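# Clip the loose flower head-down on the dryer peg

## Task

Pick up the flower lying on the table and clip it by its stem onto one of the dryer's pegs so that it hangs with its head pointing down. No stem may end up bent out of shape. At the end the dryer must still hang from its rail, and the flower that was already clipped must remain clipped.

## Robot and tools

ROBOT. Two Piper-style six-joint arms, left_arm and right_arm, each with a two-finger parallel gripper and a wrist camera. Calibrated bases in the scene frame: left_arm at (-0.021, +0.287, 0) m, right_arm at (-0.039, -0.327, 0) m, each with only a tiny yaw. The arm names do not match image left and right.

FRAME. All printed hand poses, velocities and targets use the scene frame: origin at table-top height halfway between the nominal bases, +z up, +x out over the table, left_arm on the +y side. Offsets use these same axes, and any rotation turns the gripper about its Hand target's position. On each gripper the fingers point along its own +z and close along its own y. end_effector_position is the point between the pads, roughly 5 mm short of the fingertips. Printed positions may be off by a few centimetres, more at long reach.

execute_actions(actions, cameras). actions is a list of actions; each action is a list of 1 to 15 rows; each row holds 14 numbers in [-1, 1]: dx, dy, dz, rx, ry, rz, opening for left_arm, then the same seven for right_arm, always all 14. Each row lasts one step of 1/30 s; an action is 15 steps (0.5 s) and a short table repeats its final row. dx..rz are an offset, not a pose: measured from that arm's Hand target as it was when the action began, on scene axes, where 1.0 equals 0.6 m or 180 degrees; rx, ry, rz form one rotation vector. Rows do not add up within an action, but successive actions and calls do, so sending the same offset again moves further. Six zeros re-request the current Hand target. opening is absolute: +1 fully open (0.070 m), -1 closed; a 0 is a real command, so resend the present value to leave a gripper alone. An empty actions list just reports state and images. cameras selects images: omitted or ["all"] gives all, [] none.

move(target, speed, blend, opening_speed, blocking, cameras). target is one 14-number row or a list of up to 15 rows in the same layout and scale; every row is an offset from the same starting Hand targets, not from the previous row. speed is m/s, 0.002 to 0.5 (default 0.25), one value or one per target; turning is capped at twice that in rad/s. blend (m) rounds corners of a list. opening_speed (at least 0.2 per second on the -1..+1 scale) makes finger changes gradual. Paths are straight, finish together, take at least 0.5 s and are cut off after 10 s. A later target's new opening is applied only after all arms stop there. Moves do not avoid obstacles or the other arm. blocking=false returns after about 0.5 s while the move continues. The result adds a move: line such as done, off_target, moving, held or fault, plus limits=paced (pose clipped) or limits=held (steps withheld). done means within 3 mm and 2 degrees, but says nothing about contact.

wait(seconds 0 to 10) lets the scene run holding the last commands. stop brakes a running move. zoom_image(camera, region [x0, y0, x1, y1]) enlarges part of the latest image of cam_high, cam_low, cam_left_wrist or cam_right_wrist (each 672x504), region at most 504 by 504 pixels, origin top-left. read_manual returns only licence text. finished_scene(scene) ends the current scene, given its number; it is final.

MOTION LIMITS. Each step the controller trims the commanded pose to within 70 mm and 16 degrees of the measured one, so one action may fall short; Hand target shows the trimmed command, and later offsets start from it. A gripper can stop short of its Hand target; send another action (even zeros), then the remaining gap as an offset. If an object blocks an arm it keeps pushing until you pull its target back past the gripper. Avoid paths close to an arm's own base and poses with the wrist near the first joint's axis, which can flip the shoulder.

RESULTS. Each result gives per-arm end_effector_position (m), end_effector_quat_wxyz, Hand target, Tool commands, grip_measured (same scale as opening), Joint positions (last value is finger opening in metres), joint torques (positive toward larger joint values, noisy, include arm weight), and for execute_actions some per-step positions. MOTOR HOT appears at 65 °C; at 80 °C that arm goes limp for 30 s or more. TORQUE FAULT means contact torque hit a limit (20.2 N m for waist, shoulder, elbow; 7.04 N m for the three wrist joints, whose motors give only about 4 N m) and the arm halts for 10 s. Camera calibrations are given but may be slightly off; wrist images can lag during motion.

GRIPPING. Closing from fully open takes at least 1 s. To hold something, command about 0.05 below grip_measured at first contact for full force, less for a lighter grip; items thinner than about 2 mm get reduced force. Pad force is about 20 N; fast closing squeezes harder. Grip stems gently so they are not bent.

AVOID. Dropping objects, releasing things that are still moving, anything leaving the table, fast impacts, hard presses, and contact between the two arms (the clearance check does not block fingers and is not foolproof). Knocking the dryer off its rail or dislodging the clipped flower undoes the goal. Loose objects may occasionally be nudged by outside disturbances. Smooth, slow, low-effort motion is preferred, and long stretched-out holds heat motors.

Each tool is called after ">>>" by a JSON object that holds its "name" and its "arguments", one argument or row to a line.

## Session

>>> {"name": "execute_actions", "arguments": {
  "actions": []
}}

>>> {"name": "zoom_image", "arguments": {
  "camera": "cam_high",
  "region": [220, 170, 400, 305]
}}

>>> {"name": "zoom_image", "arguments": {
  "camera": "cam_low",
  "region": [260, 110, 440, 350]
}}

Scene clock: 0.00 s.
left_arm: end_effector_position=(+0.1437, +0.5859, +0.3558) grip_measured=+0.98 end_effector_quat_wxyz=(-0.579, +0.619, -0.518, -0.115) | right_arm: end_effector_position=(+0.1452, +0.1471, +0.1688) grip_measured=+1.00 end_effector_quat_wxyz=(+0.538, -0.476, +0.659, +0.224)
Joint positions: left_arm=[1.113 1.007 -0.996 0.021 0.384 -0.701 0.069] | right_arm=[1.329 1.799 -0.989 0.669 -0.473 -0.744 0.07]
Joint torques (N m): no reading
Hand target: left_arm +0.1437, +0.5859, +0.3558; +0.579, -0.619, +0.518, +0.115 | right_arm +0.1452, +0.1471, +0.1688; +0.538, -0.476, +0.659, +0.224
Tool commands: left_gripper/opening=+1.0 right_gripper/opening=+1.0
camera_calibration:
cam_left_wrist: T_world_to_cam=[[0.785253, -0.198806, 0.58639, -0.203719], [0.0932559, -0.898274, -0.429426, 0.664686], [0.612112, 0.391893, -0.686833, 0.0475], [0, 0, 0, 1]] pos_world=[0.0689099, 0.537955, 0.437517]
cam_right_wrist: T_world_to_cam=[[0.866273, -0.459781, 0.195377, -0.0916402], [-0.266542, -0.756153, -0.597652, 0.253169], [0.422524, 0.465653, -0.777586, 0.126573], [0, 0, 0, 1]] pos_world=[0.0933853, 0.0903609, 0.267632]

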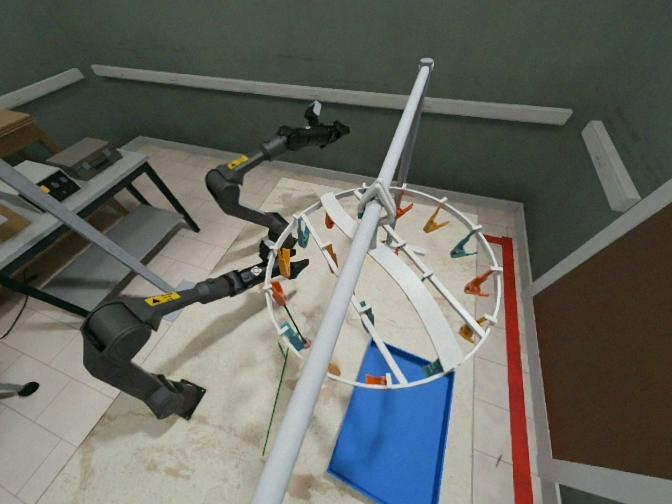

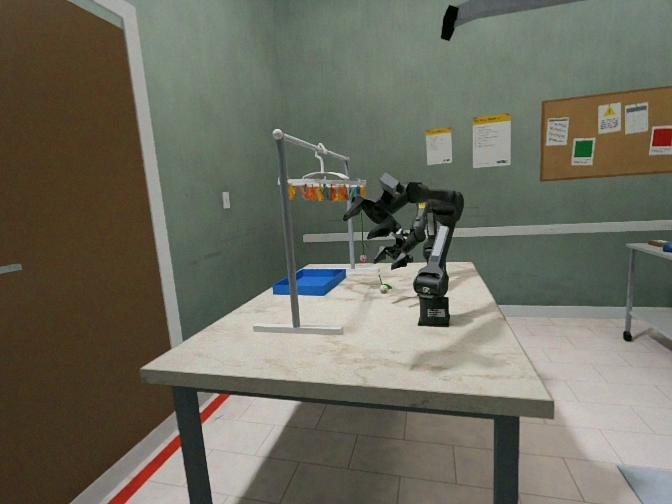

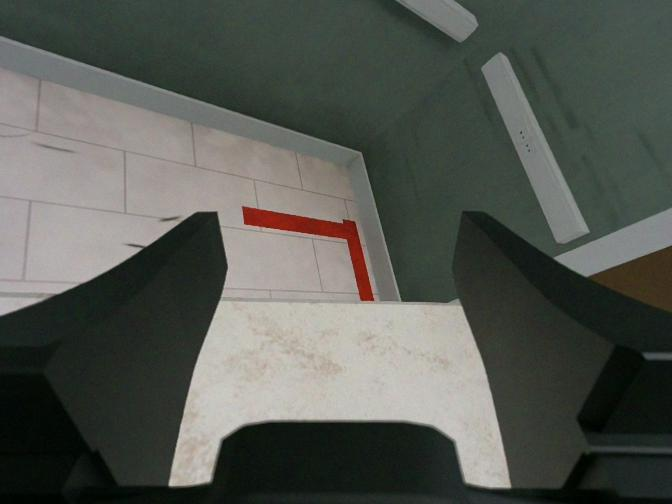

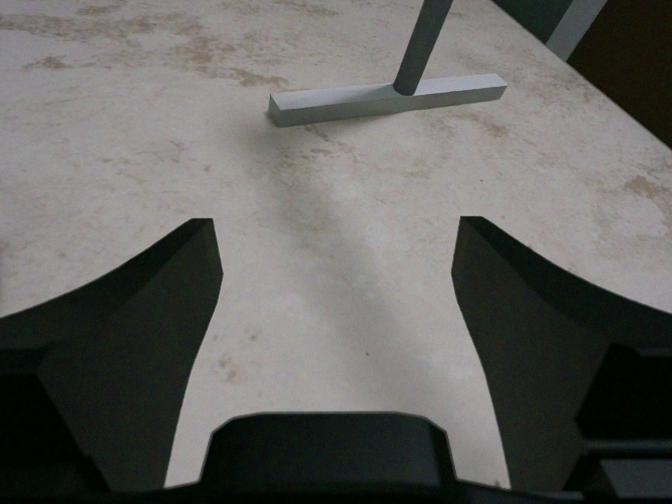

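Scaled by 2.800 from the camera's 672x504 image, which has a finer 960x720 frame.

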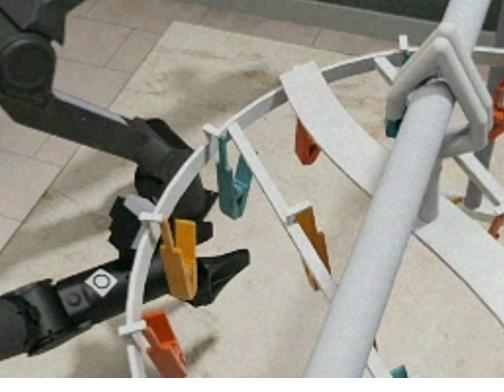

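Scaled by 2.100 from the camera's 672x504 image, which has a finer 960x720 frame.

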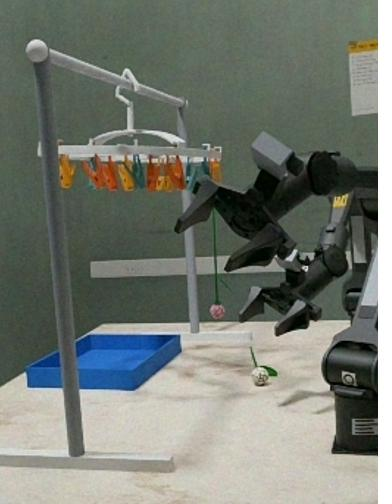

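>>> {"name": "zoom_image", "arguments": {
  "camera": "cam_high",
  "region": [220, 270, 360, 480]
}}

>>> {"name": "zoom_image", "arguments": {
  "camera": "cam_low",
  "region": [340, 210, 430, 310]
}}

Scaled by 2.400 from the camera's 672x504 image, which has a finer 960x720 frame.

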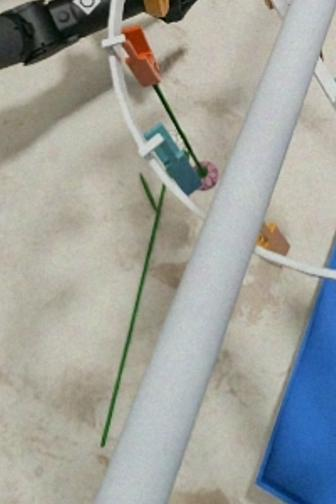

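Scaled by 5.040 from the camera's 672x504 image, which has a finer 960x720 frame.

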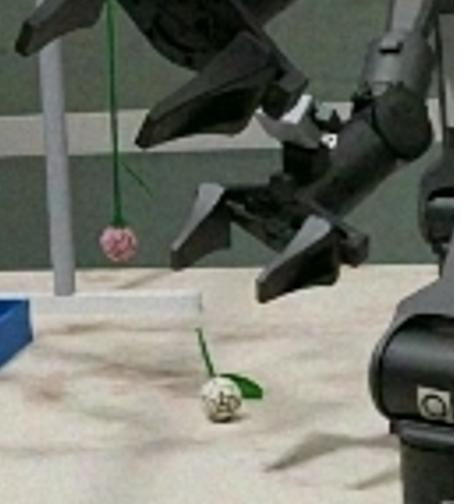

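>>> {"name": "move", "arguments": {
  "target": [
    [0,0,0,0,0,0,1,0.12,-0.45,0.03,0.08,0.25,-0.35,1],
    [0,0,0,0,0,0,1,0.12,-0.64,-0.05,0.153,0.495,-0.7,1]
  ],
  "blend": 0.05,
  "cameras": ["cam_high","cam_right_wrist"]
}}

>>> {"name": "move", "arguments": {
  "target": [
    [0.15,-0.43,0.15,0.14,-0.035,-0.23,1,0,0,0,0,0,0,1],
    [0.01,-0.827,0.157,0.275,-0.069,-0.469,1,0,0,0,0,0,0,1]
  ],
  "blend": 0.05
}}

Scene clock: 7.63 s.
left_arm: end_effector_position=(+0.1437, +0.5859, +0.3558) grip_measured=+0.98 end_effector_quat_wxyz=(-0.579, +0.619, -0.518, -0.115) | right_arm: end_effector_position=(+0.2176, -0.2366, +0.1385) grip_measured=+1.00 end_effector_quat_wxyz=(+0.312, +0.563, +0.678, +0.355)
Joint positions: left_arm=[1.113 1.007 -0.996 0.021 0.384 -0.701 0.069] | right_arm=[0.694 0.975 -0.316 1.75 -0.443 0.087 0.07]
Joint torques (N m): left_arm=[0.11 -1.7 -3.81 -0.06 -1.06 0.13] | right_arm=[0.43 -2.36 -5.55 0.22 -0.04 0.02]
Hand target: left_arm +0.1437, +0.5859, +0.3558; +0.579, -0.619, +0.518, +0.115 | right_arm +0.2172, -0.2369, +0.1388; +0.228, +0.600, +0.722, +0.259
Off the commanded pose: left_arm 0.000 m, 0 deg | right_arm 0.001 m, 56 deg; orientation clipped.
joint sent to its limit (right arm) — joint 4 (forearm roll), upper limit. The joint targets are off in orientation, not in position.
move: off_target (right_arm); limits=paced
camera_calibration:
cam_right_wrist: T_world_to_cam=[[-0.549282, -0.0918812, -0.830571, 0.212309], [-0.584129, 0.752982, 0.303004, 0.265677], [0.597565, 0.651595, -0.46727, 0.214039], [0, 0, 0, 1]]
Images, in order: cam_high, cam_right_wrist.

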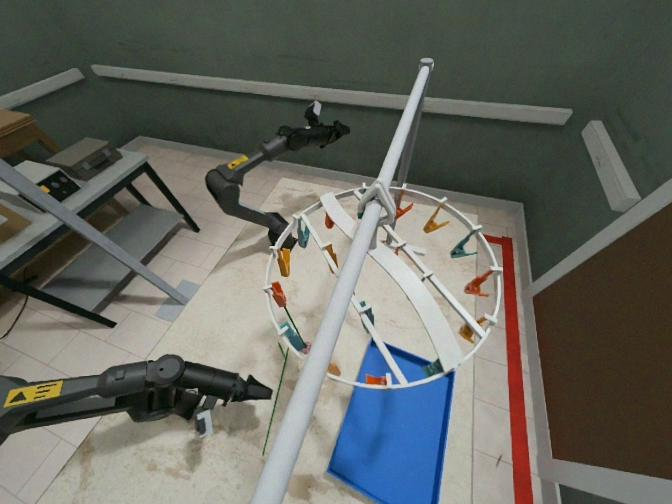

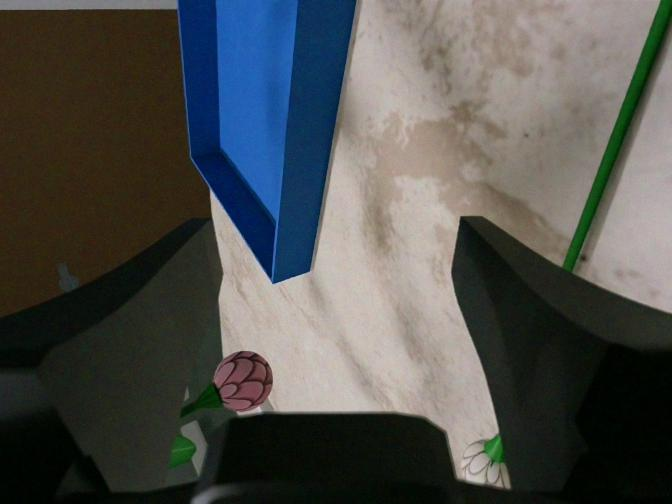

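Scene clock: 12.20 s.
left_arm: end_effector_position=(+0.1504, +0.0891, +0.4497) grip_measured=+0.98 end_effector_quat_wxyz=(+0.735, +0.177, +0.624, -0.196) | right_arm: end_effector_position=(+0.2175, -0.2368, +0.1381) grip_measured=+1.00 end_effector_quat_wxyz=(+0.312, +0.563, +0.678, +0.355)
Joint positions: left_arm=[-1.713 0.845 -0.889 1.692 1.211 -1.473 0.069] | right_arm=[0.692 0.975 -0.315 1.75 -0.441 0.087 0.07]
Joint torques (N m): left_arm=[0.73 -0.87 -3.48 0.81 -0.26 0.18] | right_arm=[1.27 -2.1 -6.1 -0.01 -0.12 0.07]
Hand target: left_arm +0.1497, +0.0897, +0.4500; +0.737, +0.142, +0.640, -0.163 | right_arm +0.2172, -0.2369, +0.1388; +0.228, +0.600, +0.722, +0.259
Off the commanded pose: left_arm 0.001 m, 6 deg | right_arm 0.001 m, 16 deg; orientation clipped.
joint sent to its limit (left arm) — joint 5 (wrist pitch), upper limit. The joint targets are off in orientation, not in position.
joint sent to its limit (right arm) — joint 4 (forearm roll), upper limit. The joint targets are off in orientation, not in position.
move: off_target (left_arm, right_arm); limits=paced
camera_calibration:
cam_left_wrist: T_world_to_cam=[[-0.495599, -0.868241, -0.0232139, 0.163618], [-0.372968, 0.236878, -0.897098, 0.43736], [0.784396, -0.435942, -0.441222, 0.239966], [0, 0, 0, 1]]
cam_right_wrist: T_world_to_cam=[[-0.550201, -0.0913228, -0.830024, 0.212187], [-0.583616, 0.752971, 0.304019, 0.265629], [0.59722, 0.651687, -0.467583, 0.214179], [0, 0, 0, 1]]

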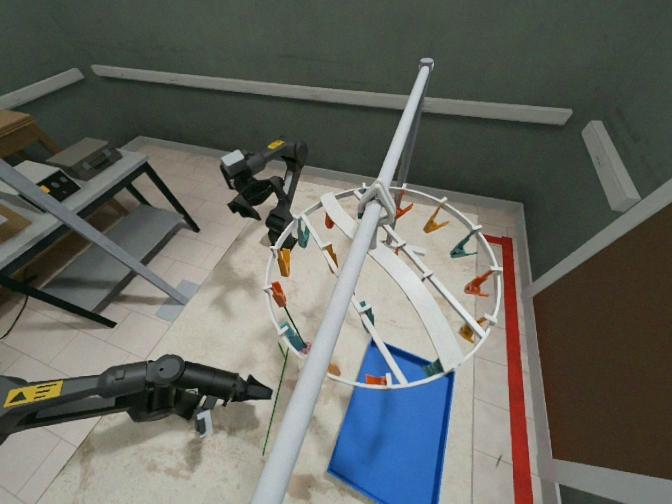

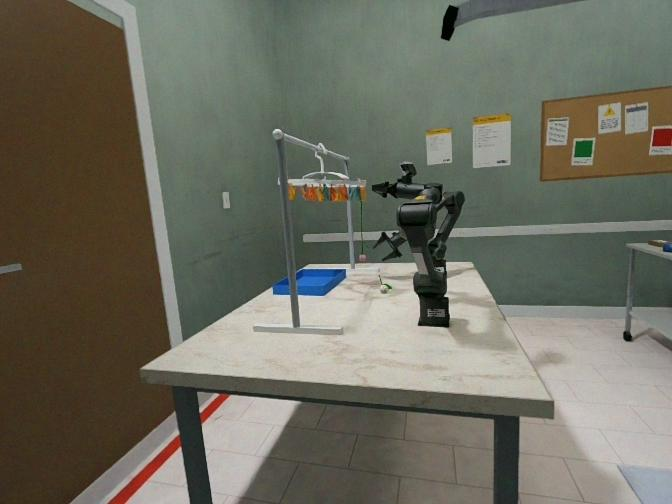

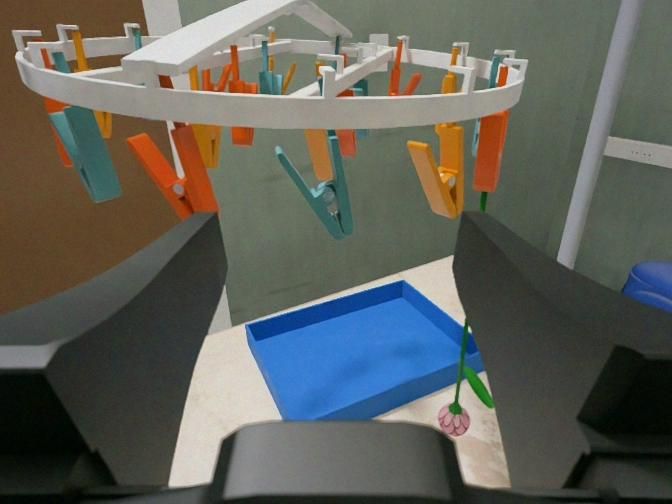

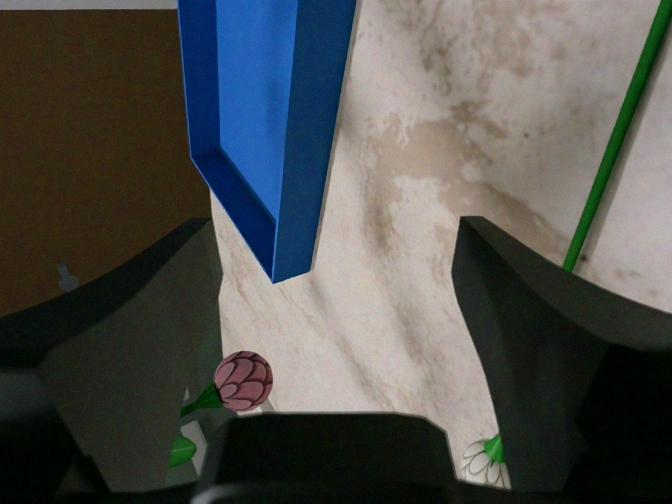

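>>> {"name": "move", "arguments": {
  "target": [0,0,0,0,0,0,1,0.055,0,0.1,-0.2915,-0.0245,0.4535,1],
  "cameras": ["cam_right_wrist"]
}}

Scene clock: 16.77 s.
left_arm: end_effector_position=(+0.1506, +0.0897, +0.4501) grip_measured=+0.98 end_effector_quat_wxyz=(+0.735, +0.176, +0.624, -0.196) | right_arm: end_effector_position=(+0.2503, -0.2371, +0.1982) grip_measured=+1.00 end_effector_quat_wxyz=(+0.531, -0.119, +0.839, +0.016)
Joint positions: left_arm=[-1.712 0.844 -0.89 1.692 1.211 -1.473 0.069] | right_arm=[0.543 0.962 -0.457 1.75 -0.332 -1.706 0.07]
Joint torques (N m): left_arm=[-0.75 -1.01 -2.68 0.9 -0.02 0.2] | right_arm=[1.1 -1.42 -7.2 -0.05 0.02 -0.1]
Hand target: left_arm +0.1497, +0.0897, +0.4500; +0.737, +0.142, +0.640, -0.163 | right_arm +0.2502, -0.2369, +0.1988; +0.408, -0.140, +0.902, +0.029
Off the commanded pose: left_arm 0.001 m, 6 deg | right_arm 0.001 m, 35 deg; orientation clipped.
joint sent to its limit (left arm) — joint 5 (wrist pitch), upper limit. The joint targets are off in orientation, not in position.
joint sent to its limit (right arm) — joint 4 (forearm roll), upper limit. The joint targets are off in orientation, not in position.
move: off_target (left_arm, right_arm); limits=paced
camera_calibration:
cam_right_wrist: T_world_to_cam=[[0.203613, -0.97577, 0.0800947, -0.298714], [-0.833856, -0.215706, -0.508089, 0.26067], [0.513055, 0.0366661, -0.857572, 0.17546], [0, 0, 0, 1]]
Images, in order: cam_right_wrist.

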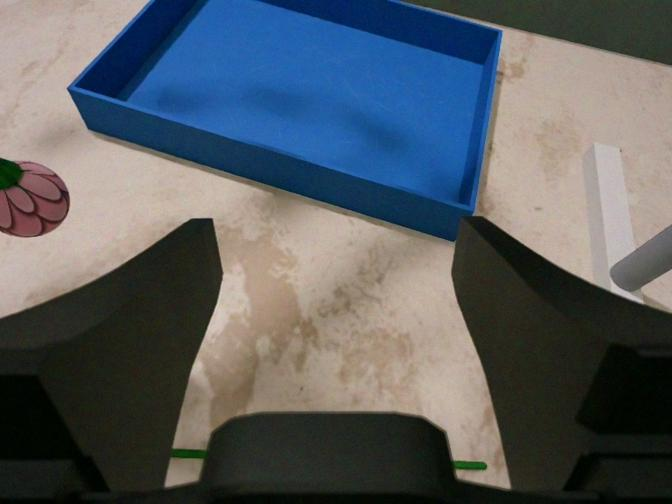

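>>> {"name": "move", "arguments": {
  "target": [0,0,0,0,0,0,1,0,0,0.03,0.1105,-0.206,0.0867,1],
  "cameras": []
}}

Scene clock: 19.20 s.
left_arm: end_effector_position=(+0.1507, +0.0897, +0.4501) grip_measured=+0.98 end_effector_quat_wxyz=(+0.735, +0.176, +0.624, -0.196) | right_arm: end_effector_position=(+0.2500, -0.2370, +0.2171) grip_measured=+1.00 end_effector_quat_wxyz=(+0.586, -0.214, +0.754, +0.208)
Joint positions: left_arm=[-1.712 0.844 -0.89 1.692 1.211 -1.473 0.069] | right_arm=[-0.299 1.071 -0.391 1.749 0.909 -2.083 0.07]
Joint torques (N m): left_arm=[-0.72 -1.01 -2.66 0.66 0 0.22] | right_arm=[0.47 -1.89 -5.36 0.87 0.5 0.04]
Hand target: left_arm +0.1497, +0.0897, +0.4500; +0.737, +0.142, +0.640, -0.163 | right_arm +0.2502, -0.2369, +0.2168; +0.681, -0.189, +0.681, +0.190
Off the commanded pose: left_arm 0.001 m, 6 deg | right_arm 0.000 m, 14 deg.
joint sent to its limit (left arm) — joint 5 (wrist pitch), upper limit. The joint targets are off in orientation, not in position.
joint sent to its limit (right arm) — joint 4 (forearm roll), upper limit; joint 6 (wrist roll), lower limit. The joint targets are off in orientation, not in position.
move: off_target (left_arm, right_arm); limits=paced

>>> {"name": "move", "arguments": {
  "target": [0,0,0,0,0,0,1,0.01,0,-0.03,-0.1414,0.302,-0.0607,1],
  "cameras": ["cam_right_wrist"]
}}

Scene clock: 21.63 s.
left_arm: end_effector_position=(+0.1506, +0.0896, +0.4501) grip_measured=+0.98 end_effector_quat_wxyz=(+0.735, +0.176, +0.624, -0.196) | right_arm: end_effector_position=(+0.2561, -0.2368, +0.1988) grip_measured=+1.00 end_effector_quat_wxyz=(+0.256, -0.159, +0.952, +0.043)
Joint positions: left_arm=[-1.712 0.844 -0.89 1.692 1.211 -1.473 0.069] | right_arm=[0.281 1.245 -1.022 0.036 0.91 -0.072 0.07]
Joint torques (N m): left_arm=[-0.72 -0.99 -2.62 0.81 0.01 0.22] | right_arm=[0.48 -4.96 -6.67 0.17 -0.51 -0.12]
Hand target: left_arm +0.1497, +0.0897, +0.4500; +0.737, +0.142, +0.640, -0.163 | right_arm +0.2562, -0.2369, +0.1988; +0.256, -0.159, +0.952, +0.043
Off the commanded pose: left_arm 0.001 m, 6 deg | right_arm 0.000 m, 0 deg.
joint sent to its limit (left arm) — joint 5 (wrist pitch), upper limit. The joint targets are off in orientation, not in position.
move: off_target (left_arm)
camera_calibration:
cam_right_wrist: T_world_to_cam=[[0.303821, -0.952694, -0.00815551, -0.302286], [-0.950996, -0.303774, 0.0576958, 0.16252], [-0.0574438, -0.00977336, -0.998301, 0.336006], [0, 0, 0, 1]]
Images, in order: cam_right_wrist.

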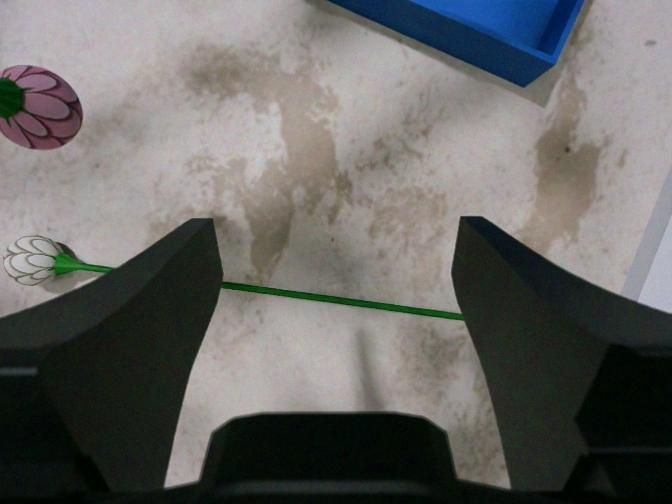

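>>> {"name": "move", "arguments": {
  "target": [0,0,0,0,0,0,1,-0.074,-0.005,-0.2,0.0955,0.1636,-0.534,1],
  "cameras": ["cam_right_wrist"]
}}

Scene clock: 25.93 s.
left_arm: end_effector_position=(+0.1507, +0.0896, +0.4501) grip_measured=+0.98 end_effector_quat_wxyz=(+0.735, +0.176, +0.624, -0.196) | right_arm: end_effector_position=(+0.2114, -0.2400, +0.0786) grip_measured=+1.00 end_effector_quat_wxyz=(-0.001, +0.641, +0.767, -0.001)
Joint positions: left_arm=[-1.712 0.844 -0.89 1.692 1.211 -1.473 0.069] | right_arm=[0.338 1.566 -0.96 0.001 1.055 1.724 0.07]
Joint torques (N m): left_arm=[-0.72 -0.95 -2.67 0.88 -0.01 0.22] | right_arm=[0.85 -7.35 -5.32 -0.11 -0.02 -0.12]
Hand target: left_arm +0.1497, +0.0897, +0.4500; +0.737, +0.142, +0.640, -0.163 | right_arm +0.2118, -0.2399, +0.0788; +0.000, +0.640, +0.768, +0.000
Off the commanded pose: left_arm 0.001 m, 6 deg | right_arm 0.000 m, 0 deg.
joint sent to its limit (left arm) — joint 5 (wrist pitch), upper limit. The joint targets are off in orientation, not in position.
move: off_target (left_arm)
camera_calibration:
cam_right_wrist: T_world_to_cam=[[-0.988018, -0.154183, 0.00694523, 0.170865], [-0.12492, 0.825305, 0.550697, 0.183567], [-0.09064, 0.543231, -0.834677, 0.340296], [0, 0, 0, 1]]
Images, in order: cam_right_wrist.

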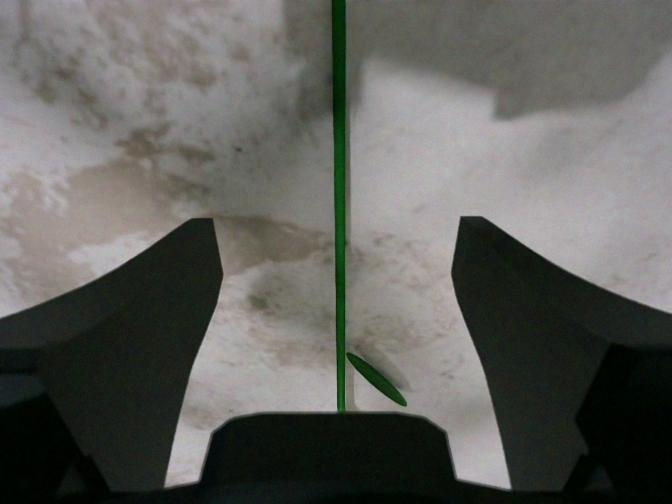

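>>> {"name": "move", "arguments": {
  "target": [0,0,0,0,0,0,1,0,0,-0.115,0,0,0,1],
  "speed": 0.08,
  "cameras": ["cam_right_wrist"]
}}

>>> {"name": "zoom_image", "arguments": {
  "camera": "cam_right_wrist",
  "region": [180, 150, 500, 390]
}}

Scene clock: 27.17 s.
left_arm: end_effector_position=(+0.1507, +0.0896, +0.4501) grip_measured=+0.98 end_effector_quat_wxyz=(+0.735, +0.176, +0.624, -0.196) | right_arm: end_effector_position=(+0.2114, -0.2400, +0.0091) grip_measured=+1.00 end_effector_quat_wxyz=(-0.001, +0.641, +0.768, -0.001)
Joint positions: left_arm=[-1.712 0.844 -0.89 1.692 1.211 -1.473 0.069] | right_arm=[0.338 1.709 -0.811 0.001 0.763 1.723 0.07]
Joint torques (N m): left_arm=[-0.72 -0.93 -3.03 0.9 -0.01 0.17] | right_arm=[1.08 -8.52 -5.11 -0.1 0.13 -0.11]
Hand target: left_arm +0.1497, +0.0897, +0.4500; +0.737, +0.142, +0.640, -0.163 | right_arm +0.2118, -0.2399, +0.0098; +0.000, +0.640, +0.768, +0.000
Off the commanded pose: left_arm 0.001 m, 6 deg | right_arm 0.001 m, 0 deg.
joint sent to its limit (left arm) — joint 5 (wrist pitch), upper limit. The joint targets are off in orientation, not in position.
move: off_target (left_arm)
camera_calibration:
cam_right_wrist: T_world_to_cam=[[-0.98791, -0.154871, 0.00693581, 0.171101], [-0.125514, 0.825298, 0.550572, 0.221959], [-0.0909919, 0.543045, -0.834759, 0.282407], [0, 0, 0, 1]]
Images, in order: cam_right_wrist.

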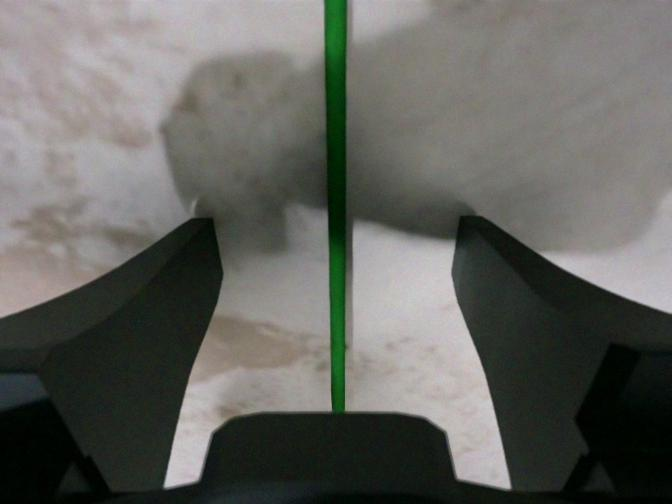

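Scaled by 1.575 from the camera's 672x504 image, which has a finer 960x720 frame.

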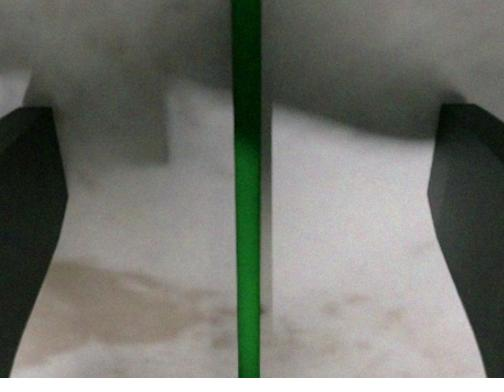

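Grip, lift.

>>> {"name": "move", "arguments": {
  "target": [0,0,0,0,0,0,1,0.002,0,-0.002,0,0,0,-1],
  "opening_speed": 1.2,
  "cameras": ["cam_right_wrist"]
}}

>>> {"name": "move", "arguments": {
  "target": [0,0,0,0,0,0,1,0.03,0,0.15,0,0,0,-1],
  "speed": 0.1
}}

Scene clock: 29.13 s.
left_arm: end_effector_position=(+0.1507, +0.0896, +0.4501) grip_measured=+0.98 end_effector_quat_wxyz=(+0.735, +0.176, +0.624, -0.196) | right_arm: end_effector_position=(+0.2128, -0.2398, +0.0086) grip_measured=-0.88 end_effector_quat_wxyz=(-0.001, +0.641, +0.768, +0.000)
Joint positions: left_arm=[-1.712 0.844 -0.89 1.692 1.211 -1.473 0.069] | right_arm=[0.337 1.713 -0.815 0.001 0.761 1.721 0.004]
Joint torques (N m): left_arm=[-0.74 -0.99 -2.6 0.89 -0.01 0.22] | right_arm=[0.34 -6.88 -4.96 -0.09 -0.06 -0.11]
Hand target: left_arm +0.1497, +0.0897, +0.4500; +0.737, +0.142, +0.640, -0.163 | right_arm +0.2130, -0.2399, +0.0086; +0.000, +0.640, +0.768, +0.000
Off the commanded pose: left_arm 0.001 m, 6 deg | right_arm 0.000 m, 0 deg.
joint sent to its limit (left arm) — joint 5 (wrist pitch), upper limit. The joint targets are off in orientation, not in position.
move: off_target (left_arm)
camera_calibration:
cam_right_wrist: T_world_to_cam=[[-0.987772, -0.155804, 0.00568068, 0.1723], [-0.126954, 0.824949, 0.550764, 0.222435], [-0.0904973, 0.543308, -0.834642, 0.281941], [0, 0, 0, 1]]
Images, in order: cam_right_wrist.

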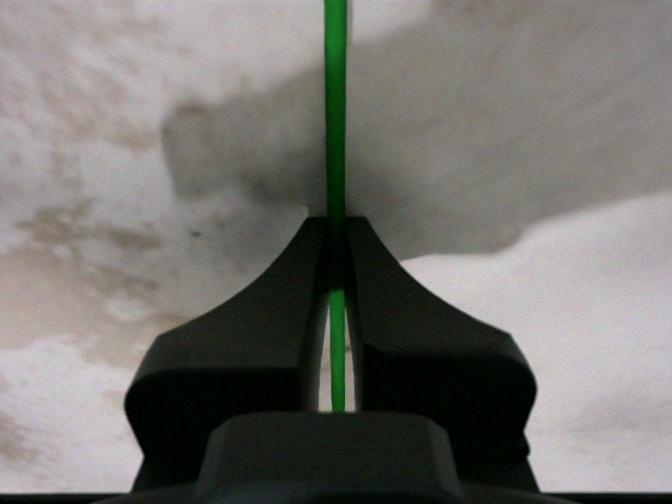

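Scene clock: 30.43 s.
left_arm: end_effector_position=(+0.1507, +0.0896, +0.4501) grip_measured=+0.98 end_effector_quat_wxyz=(+0.735, +0.176, +0.624, -0.196) | right_arm: end_effector_position=(+0.2310, -0.2397, +0.0989) grip_measured=-0.88 end_effector_quat_wxyz=(+0.000, +0.640, +0.768, +0.000)
Joint positions: left_arm=[-1.712 0.844 -0.89 1.692 1.211 -1.473 0.069] | right_arm=[0.317 1.599 -1.086 0.001 1.145 1.7 0.004]
Joint torques (N m): left_arm=[-0.76 -1.02 -2.88 0.71 -0.01 0.2] | right_arm=[0.52 -6.9 -4.92 -0.12 -0.05 -0.11]
Hand target: left_arm +0.1497, +0.0897, +0.4500; +0.737, +0.142, +0.640, -0.163 | right_arm +0.2310, -0.2399, +0.0986; +0.000, +0.640, +0.768, +0.000
Off the commanded pose: left_arm 0.001 m, 6 deg | right_arm 0.000 m, 0 deg.
joint sent to its limit (left arm) — joint 5 (wrist pitch), upper limit. The joint targets are off in orientation, not in position.
move: off_target (left_arm)
camera_calibration:
cam_left_wrist: T_world_to_cam=[[-0.494787, -0.868746, -0.0215941, 0.16338], [-0.373483, 0.23502, -0.897372, 0.438079], [0.784663, -0.435943, -0.440746, 0.239917], [0, 0, 0, 1]]
cam_right_wrist: T_world_to_cam=[[-0.987744, -0.156014, 0.0045461, 0.189849], [-0.127711, 0.824613, 0.551093, 0.17496], [-0.0897268, 0.543758, -0.834432, 0.358796], [0, 0, 0, 1]]

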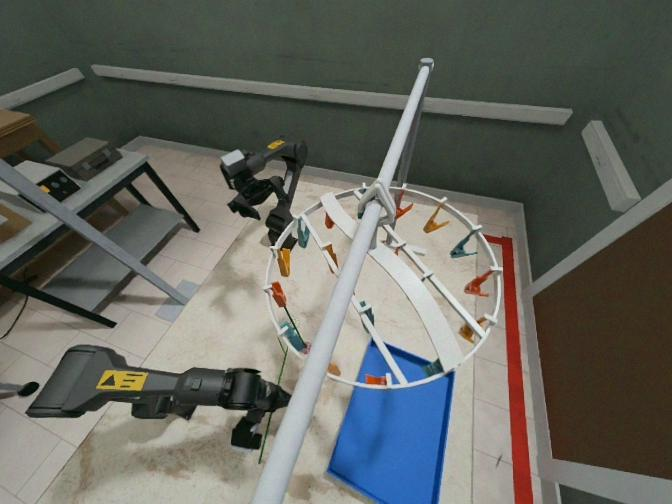

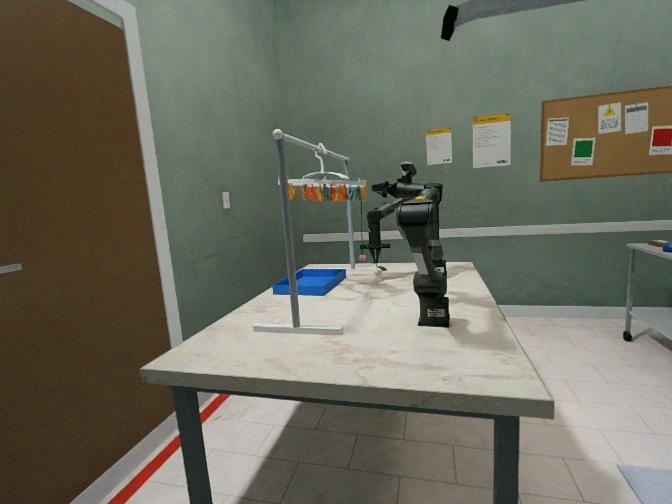

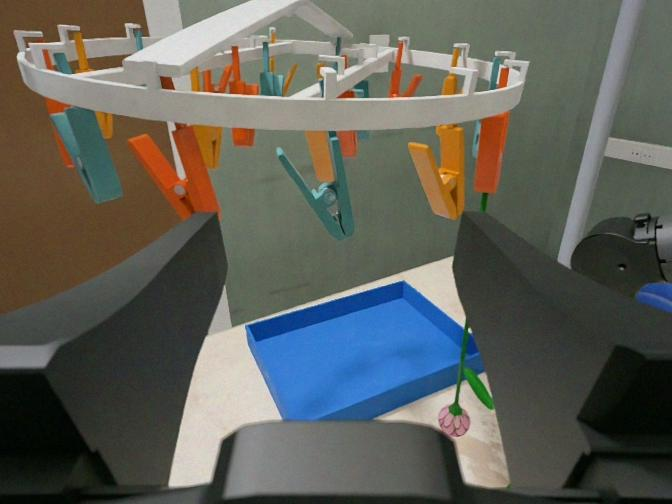

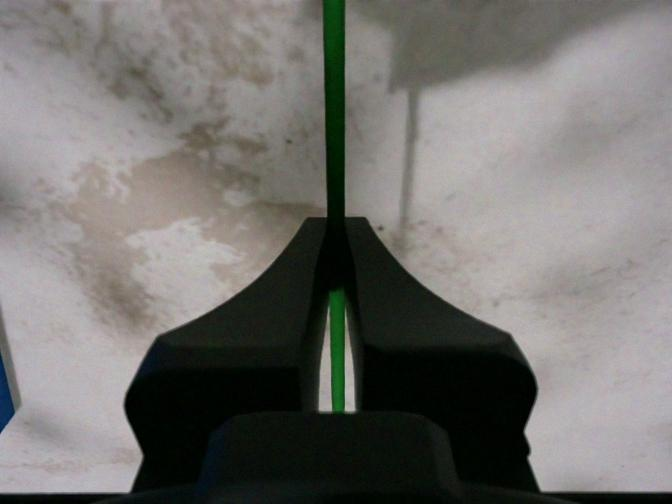

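>>> {"name": "move", "arguments": {
  "target": [0,0,0,0,0,0,1,0.117,0,0.25,-0.23,-0.276,0.398,-1],
  "speed": 0.2
}}

Scene clock: 35.17 s.
left_arm: end_effector_position=(+0.1507, +0.0896, +0.4501) grip_measured=+0.98 end_effector_quat_wxyz=(+0.735, +0.176, +0.624, -0.196) | right_arm: end_effector_position=(+0.3014, -0.2400, +0.2488) grip_measured=-0.88 end_effector_quat_wxyz=(+0.500, +0.001, +0.866, -0.001)
Joint positions: left_arm=[-1.712 0.844 -0.89 1.692 1.211 -1.473 0.069] | right_arm=[0.536 1.162 -0.836 -0.959 0.567 1.162 0.004]
Joint torques (N m): left_arm=[-0.75 -0.97 -2.64 0.9 -0.02 0.22] | right_arm=[0.94 -4.46 -6.49 -0.22 -0.18 0.08]
Hand target: left_arm +0.1497, +0.0897, +0.4500; +0.737, +0.142, +0.640, -0.163 | right_arm +0.3012, -0.2399, +0.2486; +0.500, +0.001, +0.866, +0.000
Off the commanded pose: left_arm 0.001 m, 6 deg | right_arm 0.000 m, 0 deg.
joint sent to its limit (left arm) — joint 5 (wrist pitch), upper limit. The joint targets are off in orientation, not in position.
move: off_target (left_arm)
camera_calibration:
cam_left_wrist: T_world_to_cam=[[-0.494742, -0.868771, -0.0216272, 0.163393], [-0.373489, 0.235031, -0.897366, 0.438075], [0.784689, -0.435887, -0.440756, 0.239902], [0, 0, 0, 1]]
cam_right_wrist: T_world_to_cam=[[-0.0172931, -0.999687, -0.0180932, -0.230719], [-0.893591, 0.0235709, -0.448263, 0.388841], [0.448549, 0.00841609, -0.893718, 0.214392], [0, 0, 0, 1]]

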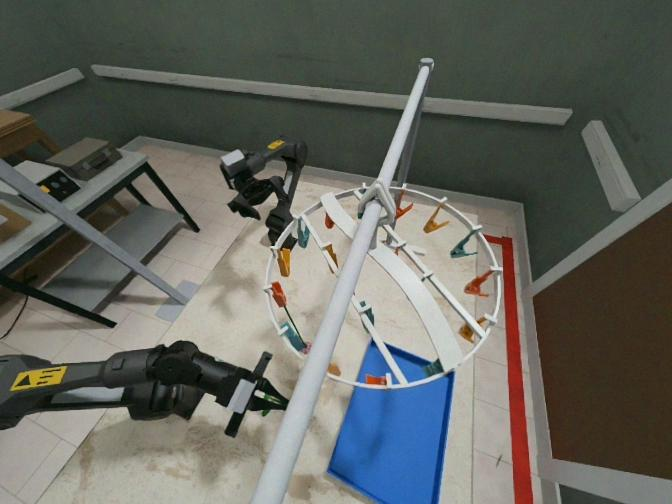

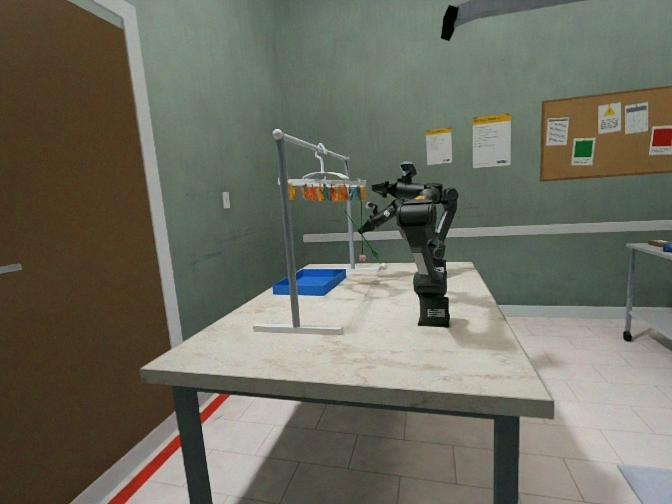

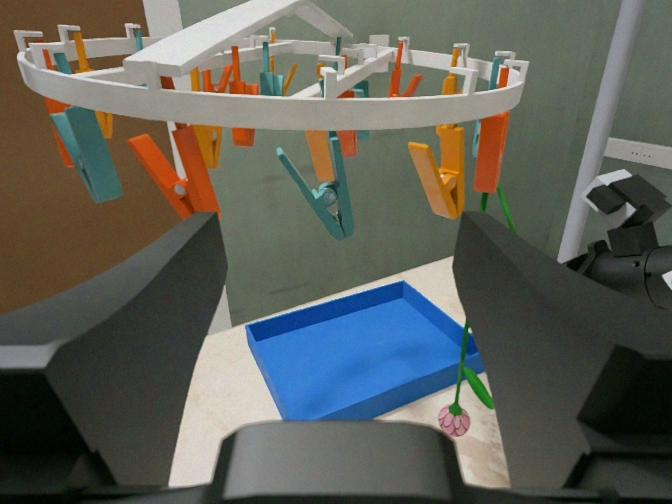

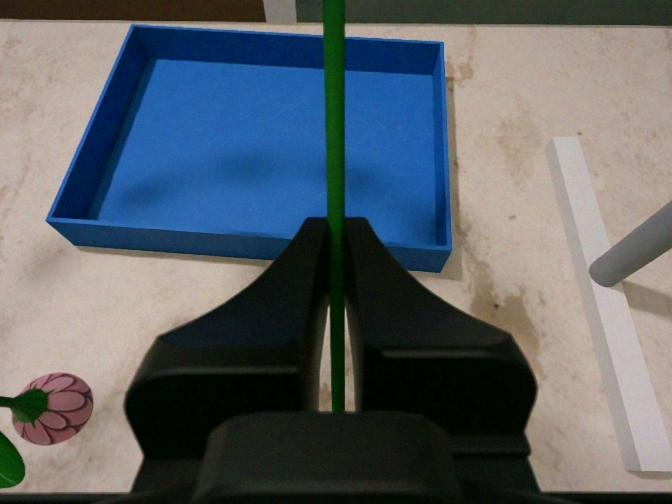

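>>> {"name": "move", "arguments": {
  "target": [0.092,-0.05,-0.01,0,0,0,0.8,-0.183,0.142,0.033,0.0611,-0.1592,0.228,-1],
  "speed": 0.15
}}

Scene clock: 40.13 s.
left_arm: end_effector_position=(+0.2050, +0.0597, +0.4439) grip_measured=+0.80 end_effector_quat_wxyz=(+0.737, +0.142, +0.641, -0.163) | right_arm: end_effector_position=(+0.1914, -0.1546, +0.2688) grip_measured=-0.88 end_effector_quat_wxyz=(+0.660, -0.253, +0.660, +0.254)
Joint positions: left_arm=[-1.324 1.028 -0.966 1.725 0.942 -1.641 0.063] | right_arm=[0.352 0.81 -0.289 -0.768 -0.574 0.684 0.004]
Joint torques (N m): left_arm=[-0.78 -2.12 -3.24 0.66 0.06 0.22] | right_arm=[0.6 -1.04 -6.28 0.45 -0.57 -0.05]
Hand target: left_arm +0.2049, +0.0597, +0.4440; +0.737, +0.142, +0.640, -0.163 | right_arm +0.1914, -0.1547, +0.2684; +0.660, -0.252, +0.660, +0.254
Off the commanded pose: left_arm 0.000 m, 0 deg | right_arm 0.000 m, 0 deg.
move: done
camera_calibration:
cam_left_wrist: T_world_to_cam=[[-0.406444, -0.91364, -0.00805603, 0.142692], [-0.416343, 0.193049, -0.888476, 0.467159], [0.813303, -0.357761, -0.458852, 0.179002], [0, 0, 0, 1]]
cam_right_wrist: T_world_to_cam=[[0.665299, -0.746144, -0.0254134, -0.236386], [-0.424263, -0.349847, -0.835229, 0.254032], [0.614311, 0.56646, -0.549314, 0.242845], [0, 0, 0, 1]]

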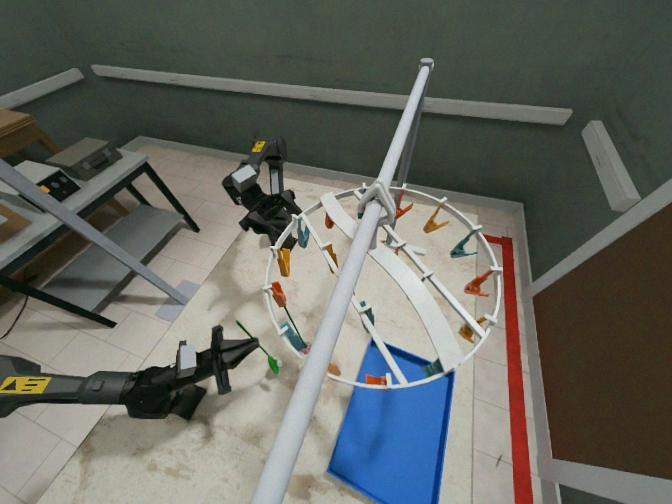

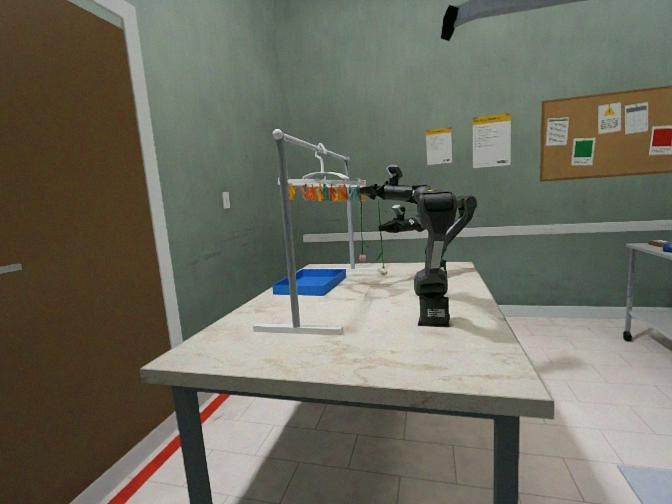

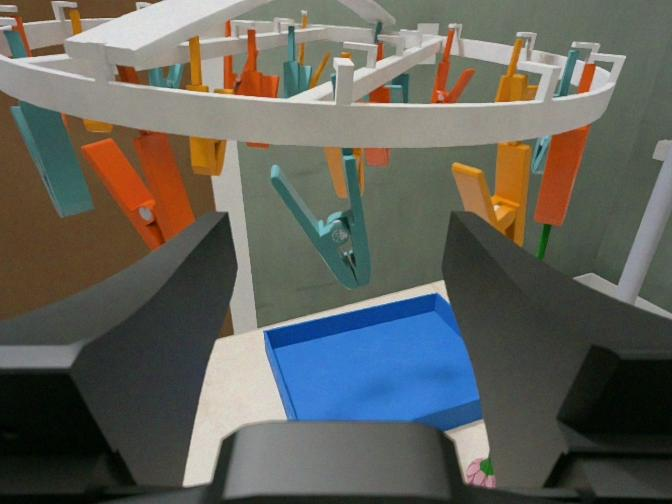

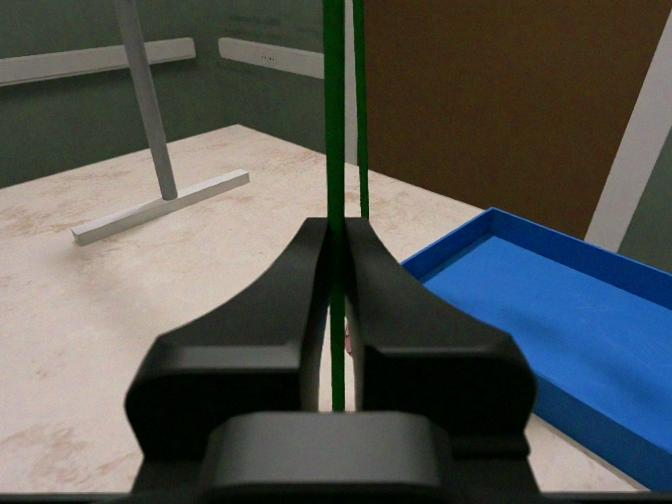

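>>> {"name": "move", "arguments": {
  "target": [0.0585,-0.0195,-0.0042,0,0,0,0.7,0,0,0,0,0,0,-1],
  "speed": 0.06,
  "cameras": ["cam_left_wrist","cam_high"]
}}

>>> {"name": "zoom_image", "arguments": {
  "camera": "cam_high",
  "region": [240, 190, 360, 280]
}}

Scene clock: 42.90 s.
left_arm: end_effector_position=(+0.2402, +0.0478, +0.4415) grip_measured=+0.70 end_effector_quat_wxyz=(+0.732, +0.143, +0.647, -0.161) | right_arm: end_effector_position=(+0.1914, -0.1547, +0.2685) grip_measured=-0.88 end_effector_quat_wxyz=(+0.660, -0.252, +0.660, +0.254)
Joint positions: left_arm=[-1.123 1.106 -1.018 1.753 0.748 -1.706 0.06] | right_arm=[0.352 0.81 -0.288 -0.767 -0.574 0.683 0.004]
Joint torques (N m): left_arm=[-0.52 -2.34 -3.64 0.48 0.12 0.06] | right_arm=[0.77 -1.49 -6.05 0.59 -0.58 -0.12]
Hand target: left_arm +0.2400, +0.0480, +0.4415; +0.737, +0.142, +0.640, -0.163 | right_arm +0.1914, -0.1547, +0.2684; +0.660, -0.252, +0.660, +0.254
Off the commanded pose: left_arm 0.000 m, 1 deg | right_arm 0.000 m, 0 deg.
joint read past its limit (left arm) — joint 4 (forearm roll), upper limit.
joint sent to its limit (left arm) — joint 4 (forearm roll), upper limit. The joint targets still meet the commanded pose.
move: done
camera_calibration:
cam_left_wrist: T_world_to_cam=[[-0.405941, -0.913861, -0.00834216, 0.146141], [-0.430201, 0.199135, -0.880495, 0.481521], [0.806312, -0.35384, -0.473981, 0.153234], [0, 0, 0, 1]]
Images, in order: cam_high, cam_left_wrist.

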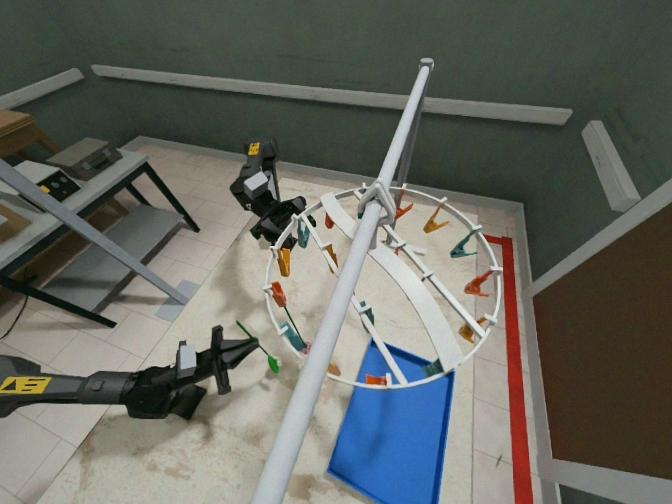

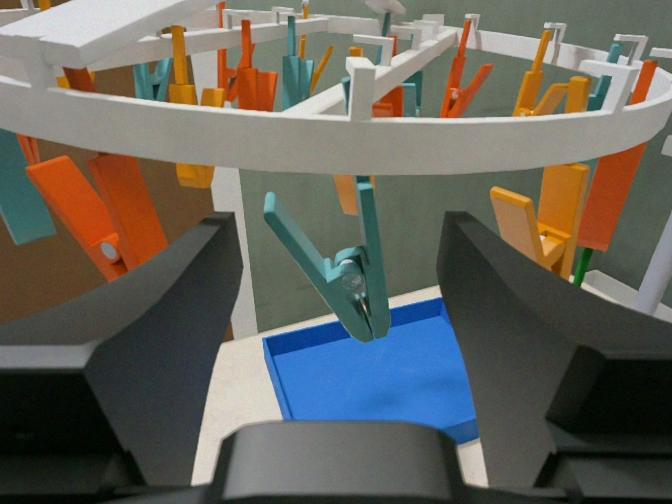

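Scaled by 4.200 from the camera's 672x504 image, which has a finer 960x720 frame.

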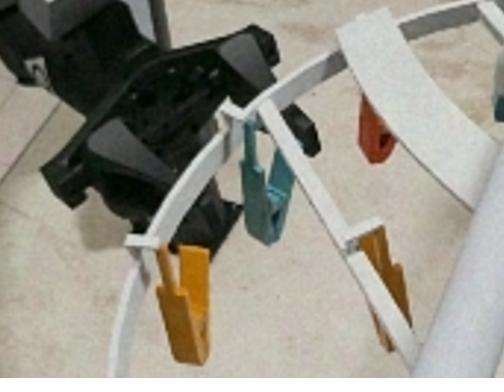

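>>> {"name": "move", "arguments": {
  "target": [0.036,-0.022,-0.0055,0,0,0,0.65,0,0,0,0,0,0,-1],
  "speed": 0.05,
  "cameras": ["cam_left_wrist","cam_high"]
}}

>>> {"name": "zoom_image", "arguments": {
  "camera": "cam_high",
  "region": [240, 190, 360, 280]
}}

Scene clock: 43.93 s.
left_arm: end_effector_position=(+0.2617, +0.0345, +0.4383) grip_measured=+0.65 end_effector_quat_wxyz=(+0.724, +0.144, +0.656, -0.158) | right_arm: end_effector_position=(+0.1914, -0.1547, +0.2685) grip_measured=-0.88 end_effector_quat_wxyz=(+0.660, -0.252, +0.660, +0.254)
Joint positions: left_arm=[-1.046 1.183 -1.077 1.753 0.675 -1.725 0.058] | right_arm=[0.352 0.81 -0.288 -0.767 -0.574 0.683 0.004]
Joint torques (N m): left_arm=[0.25 -2.92 -3.61 0.39 0.08 0.04] | right_arm=[0.98 -1.58 -6.02 0.55 -0.51 -0.09]
Hand target: left_arm +0.2615, +0.0348, +0.4382; +0.737, +0.142, +0.640, -0.163 | right_arm +0.1914, -0.1547, +0.2684; +0.660, -0.252, +0.660, +0.254
Off the commanded pose: left_arm 0.000 m, 2 deg | right_arm 0.000 m, 0 deg.
joint sent to its limit (left arm) — joint 4 (forearm roll), upper limit. The joint targets still meet the commanded pose.
move: done
camera_calibration:
cam_left_wrist: T_world_to_cam=[[-0.403195, -0.915074, -0.00857389, 0.142078], [-0.449638, 0.20626, -0.86907, 0.490392], [0.797032, -0.34655, -0.494614, 0.140832], [0, 0, 0, 1]]
Images, in order: cam_high, cam_left_wrist.

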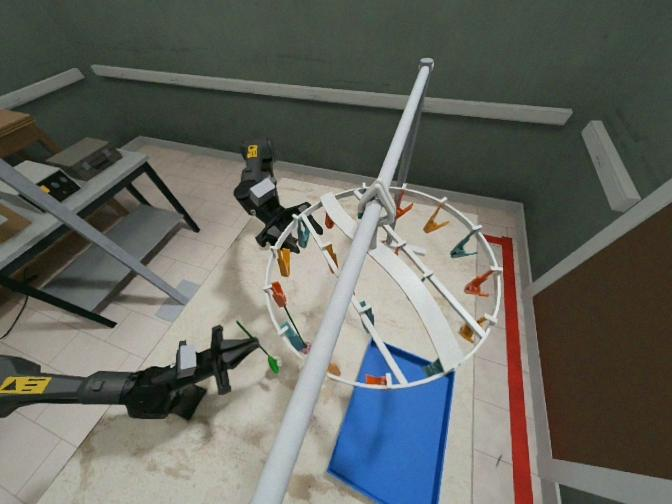

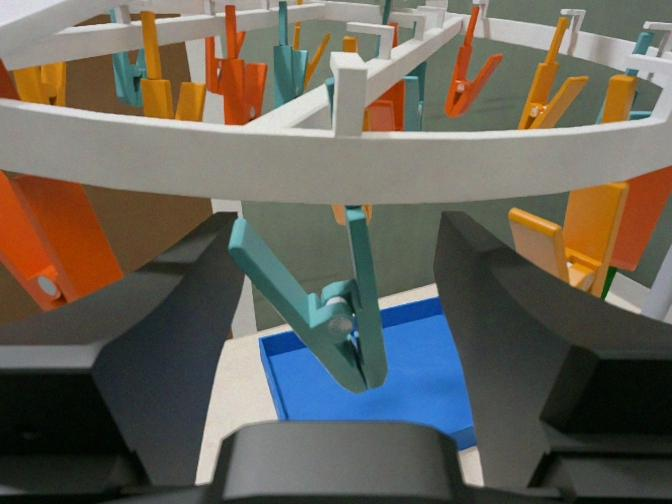

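Scaled by 4.200 from the camera's 672x504 image, which has a finer 960x720 frame.

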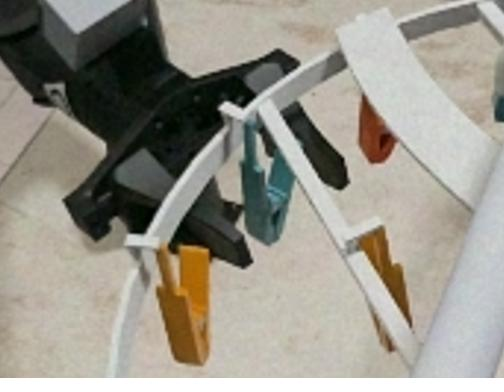

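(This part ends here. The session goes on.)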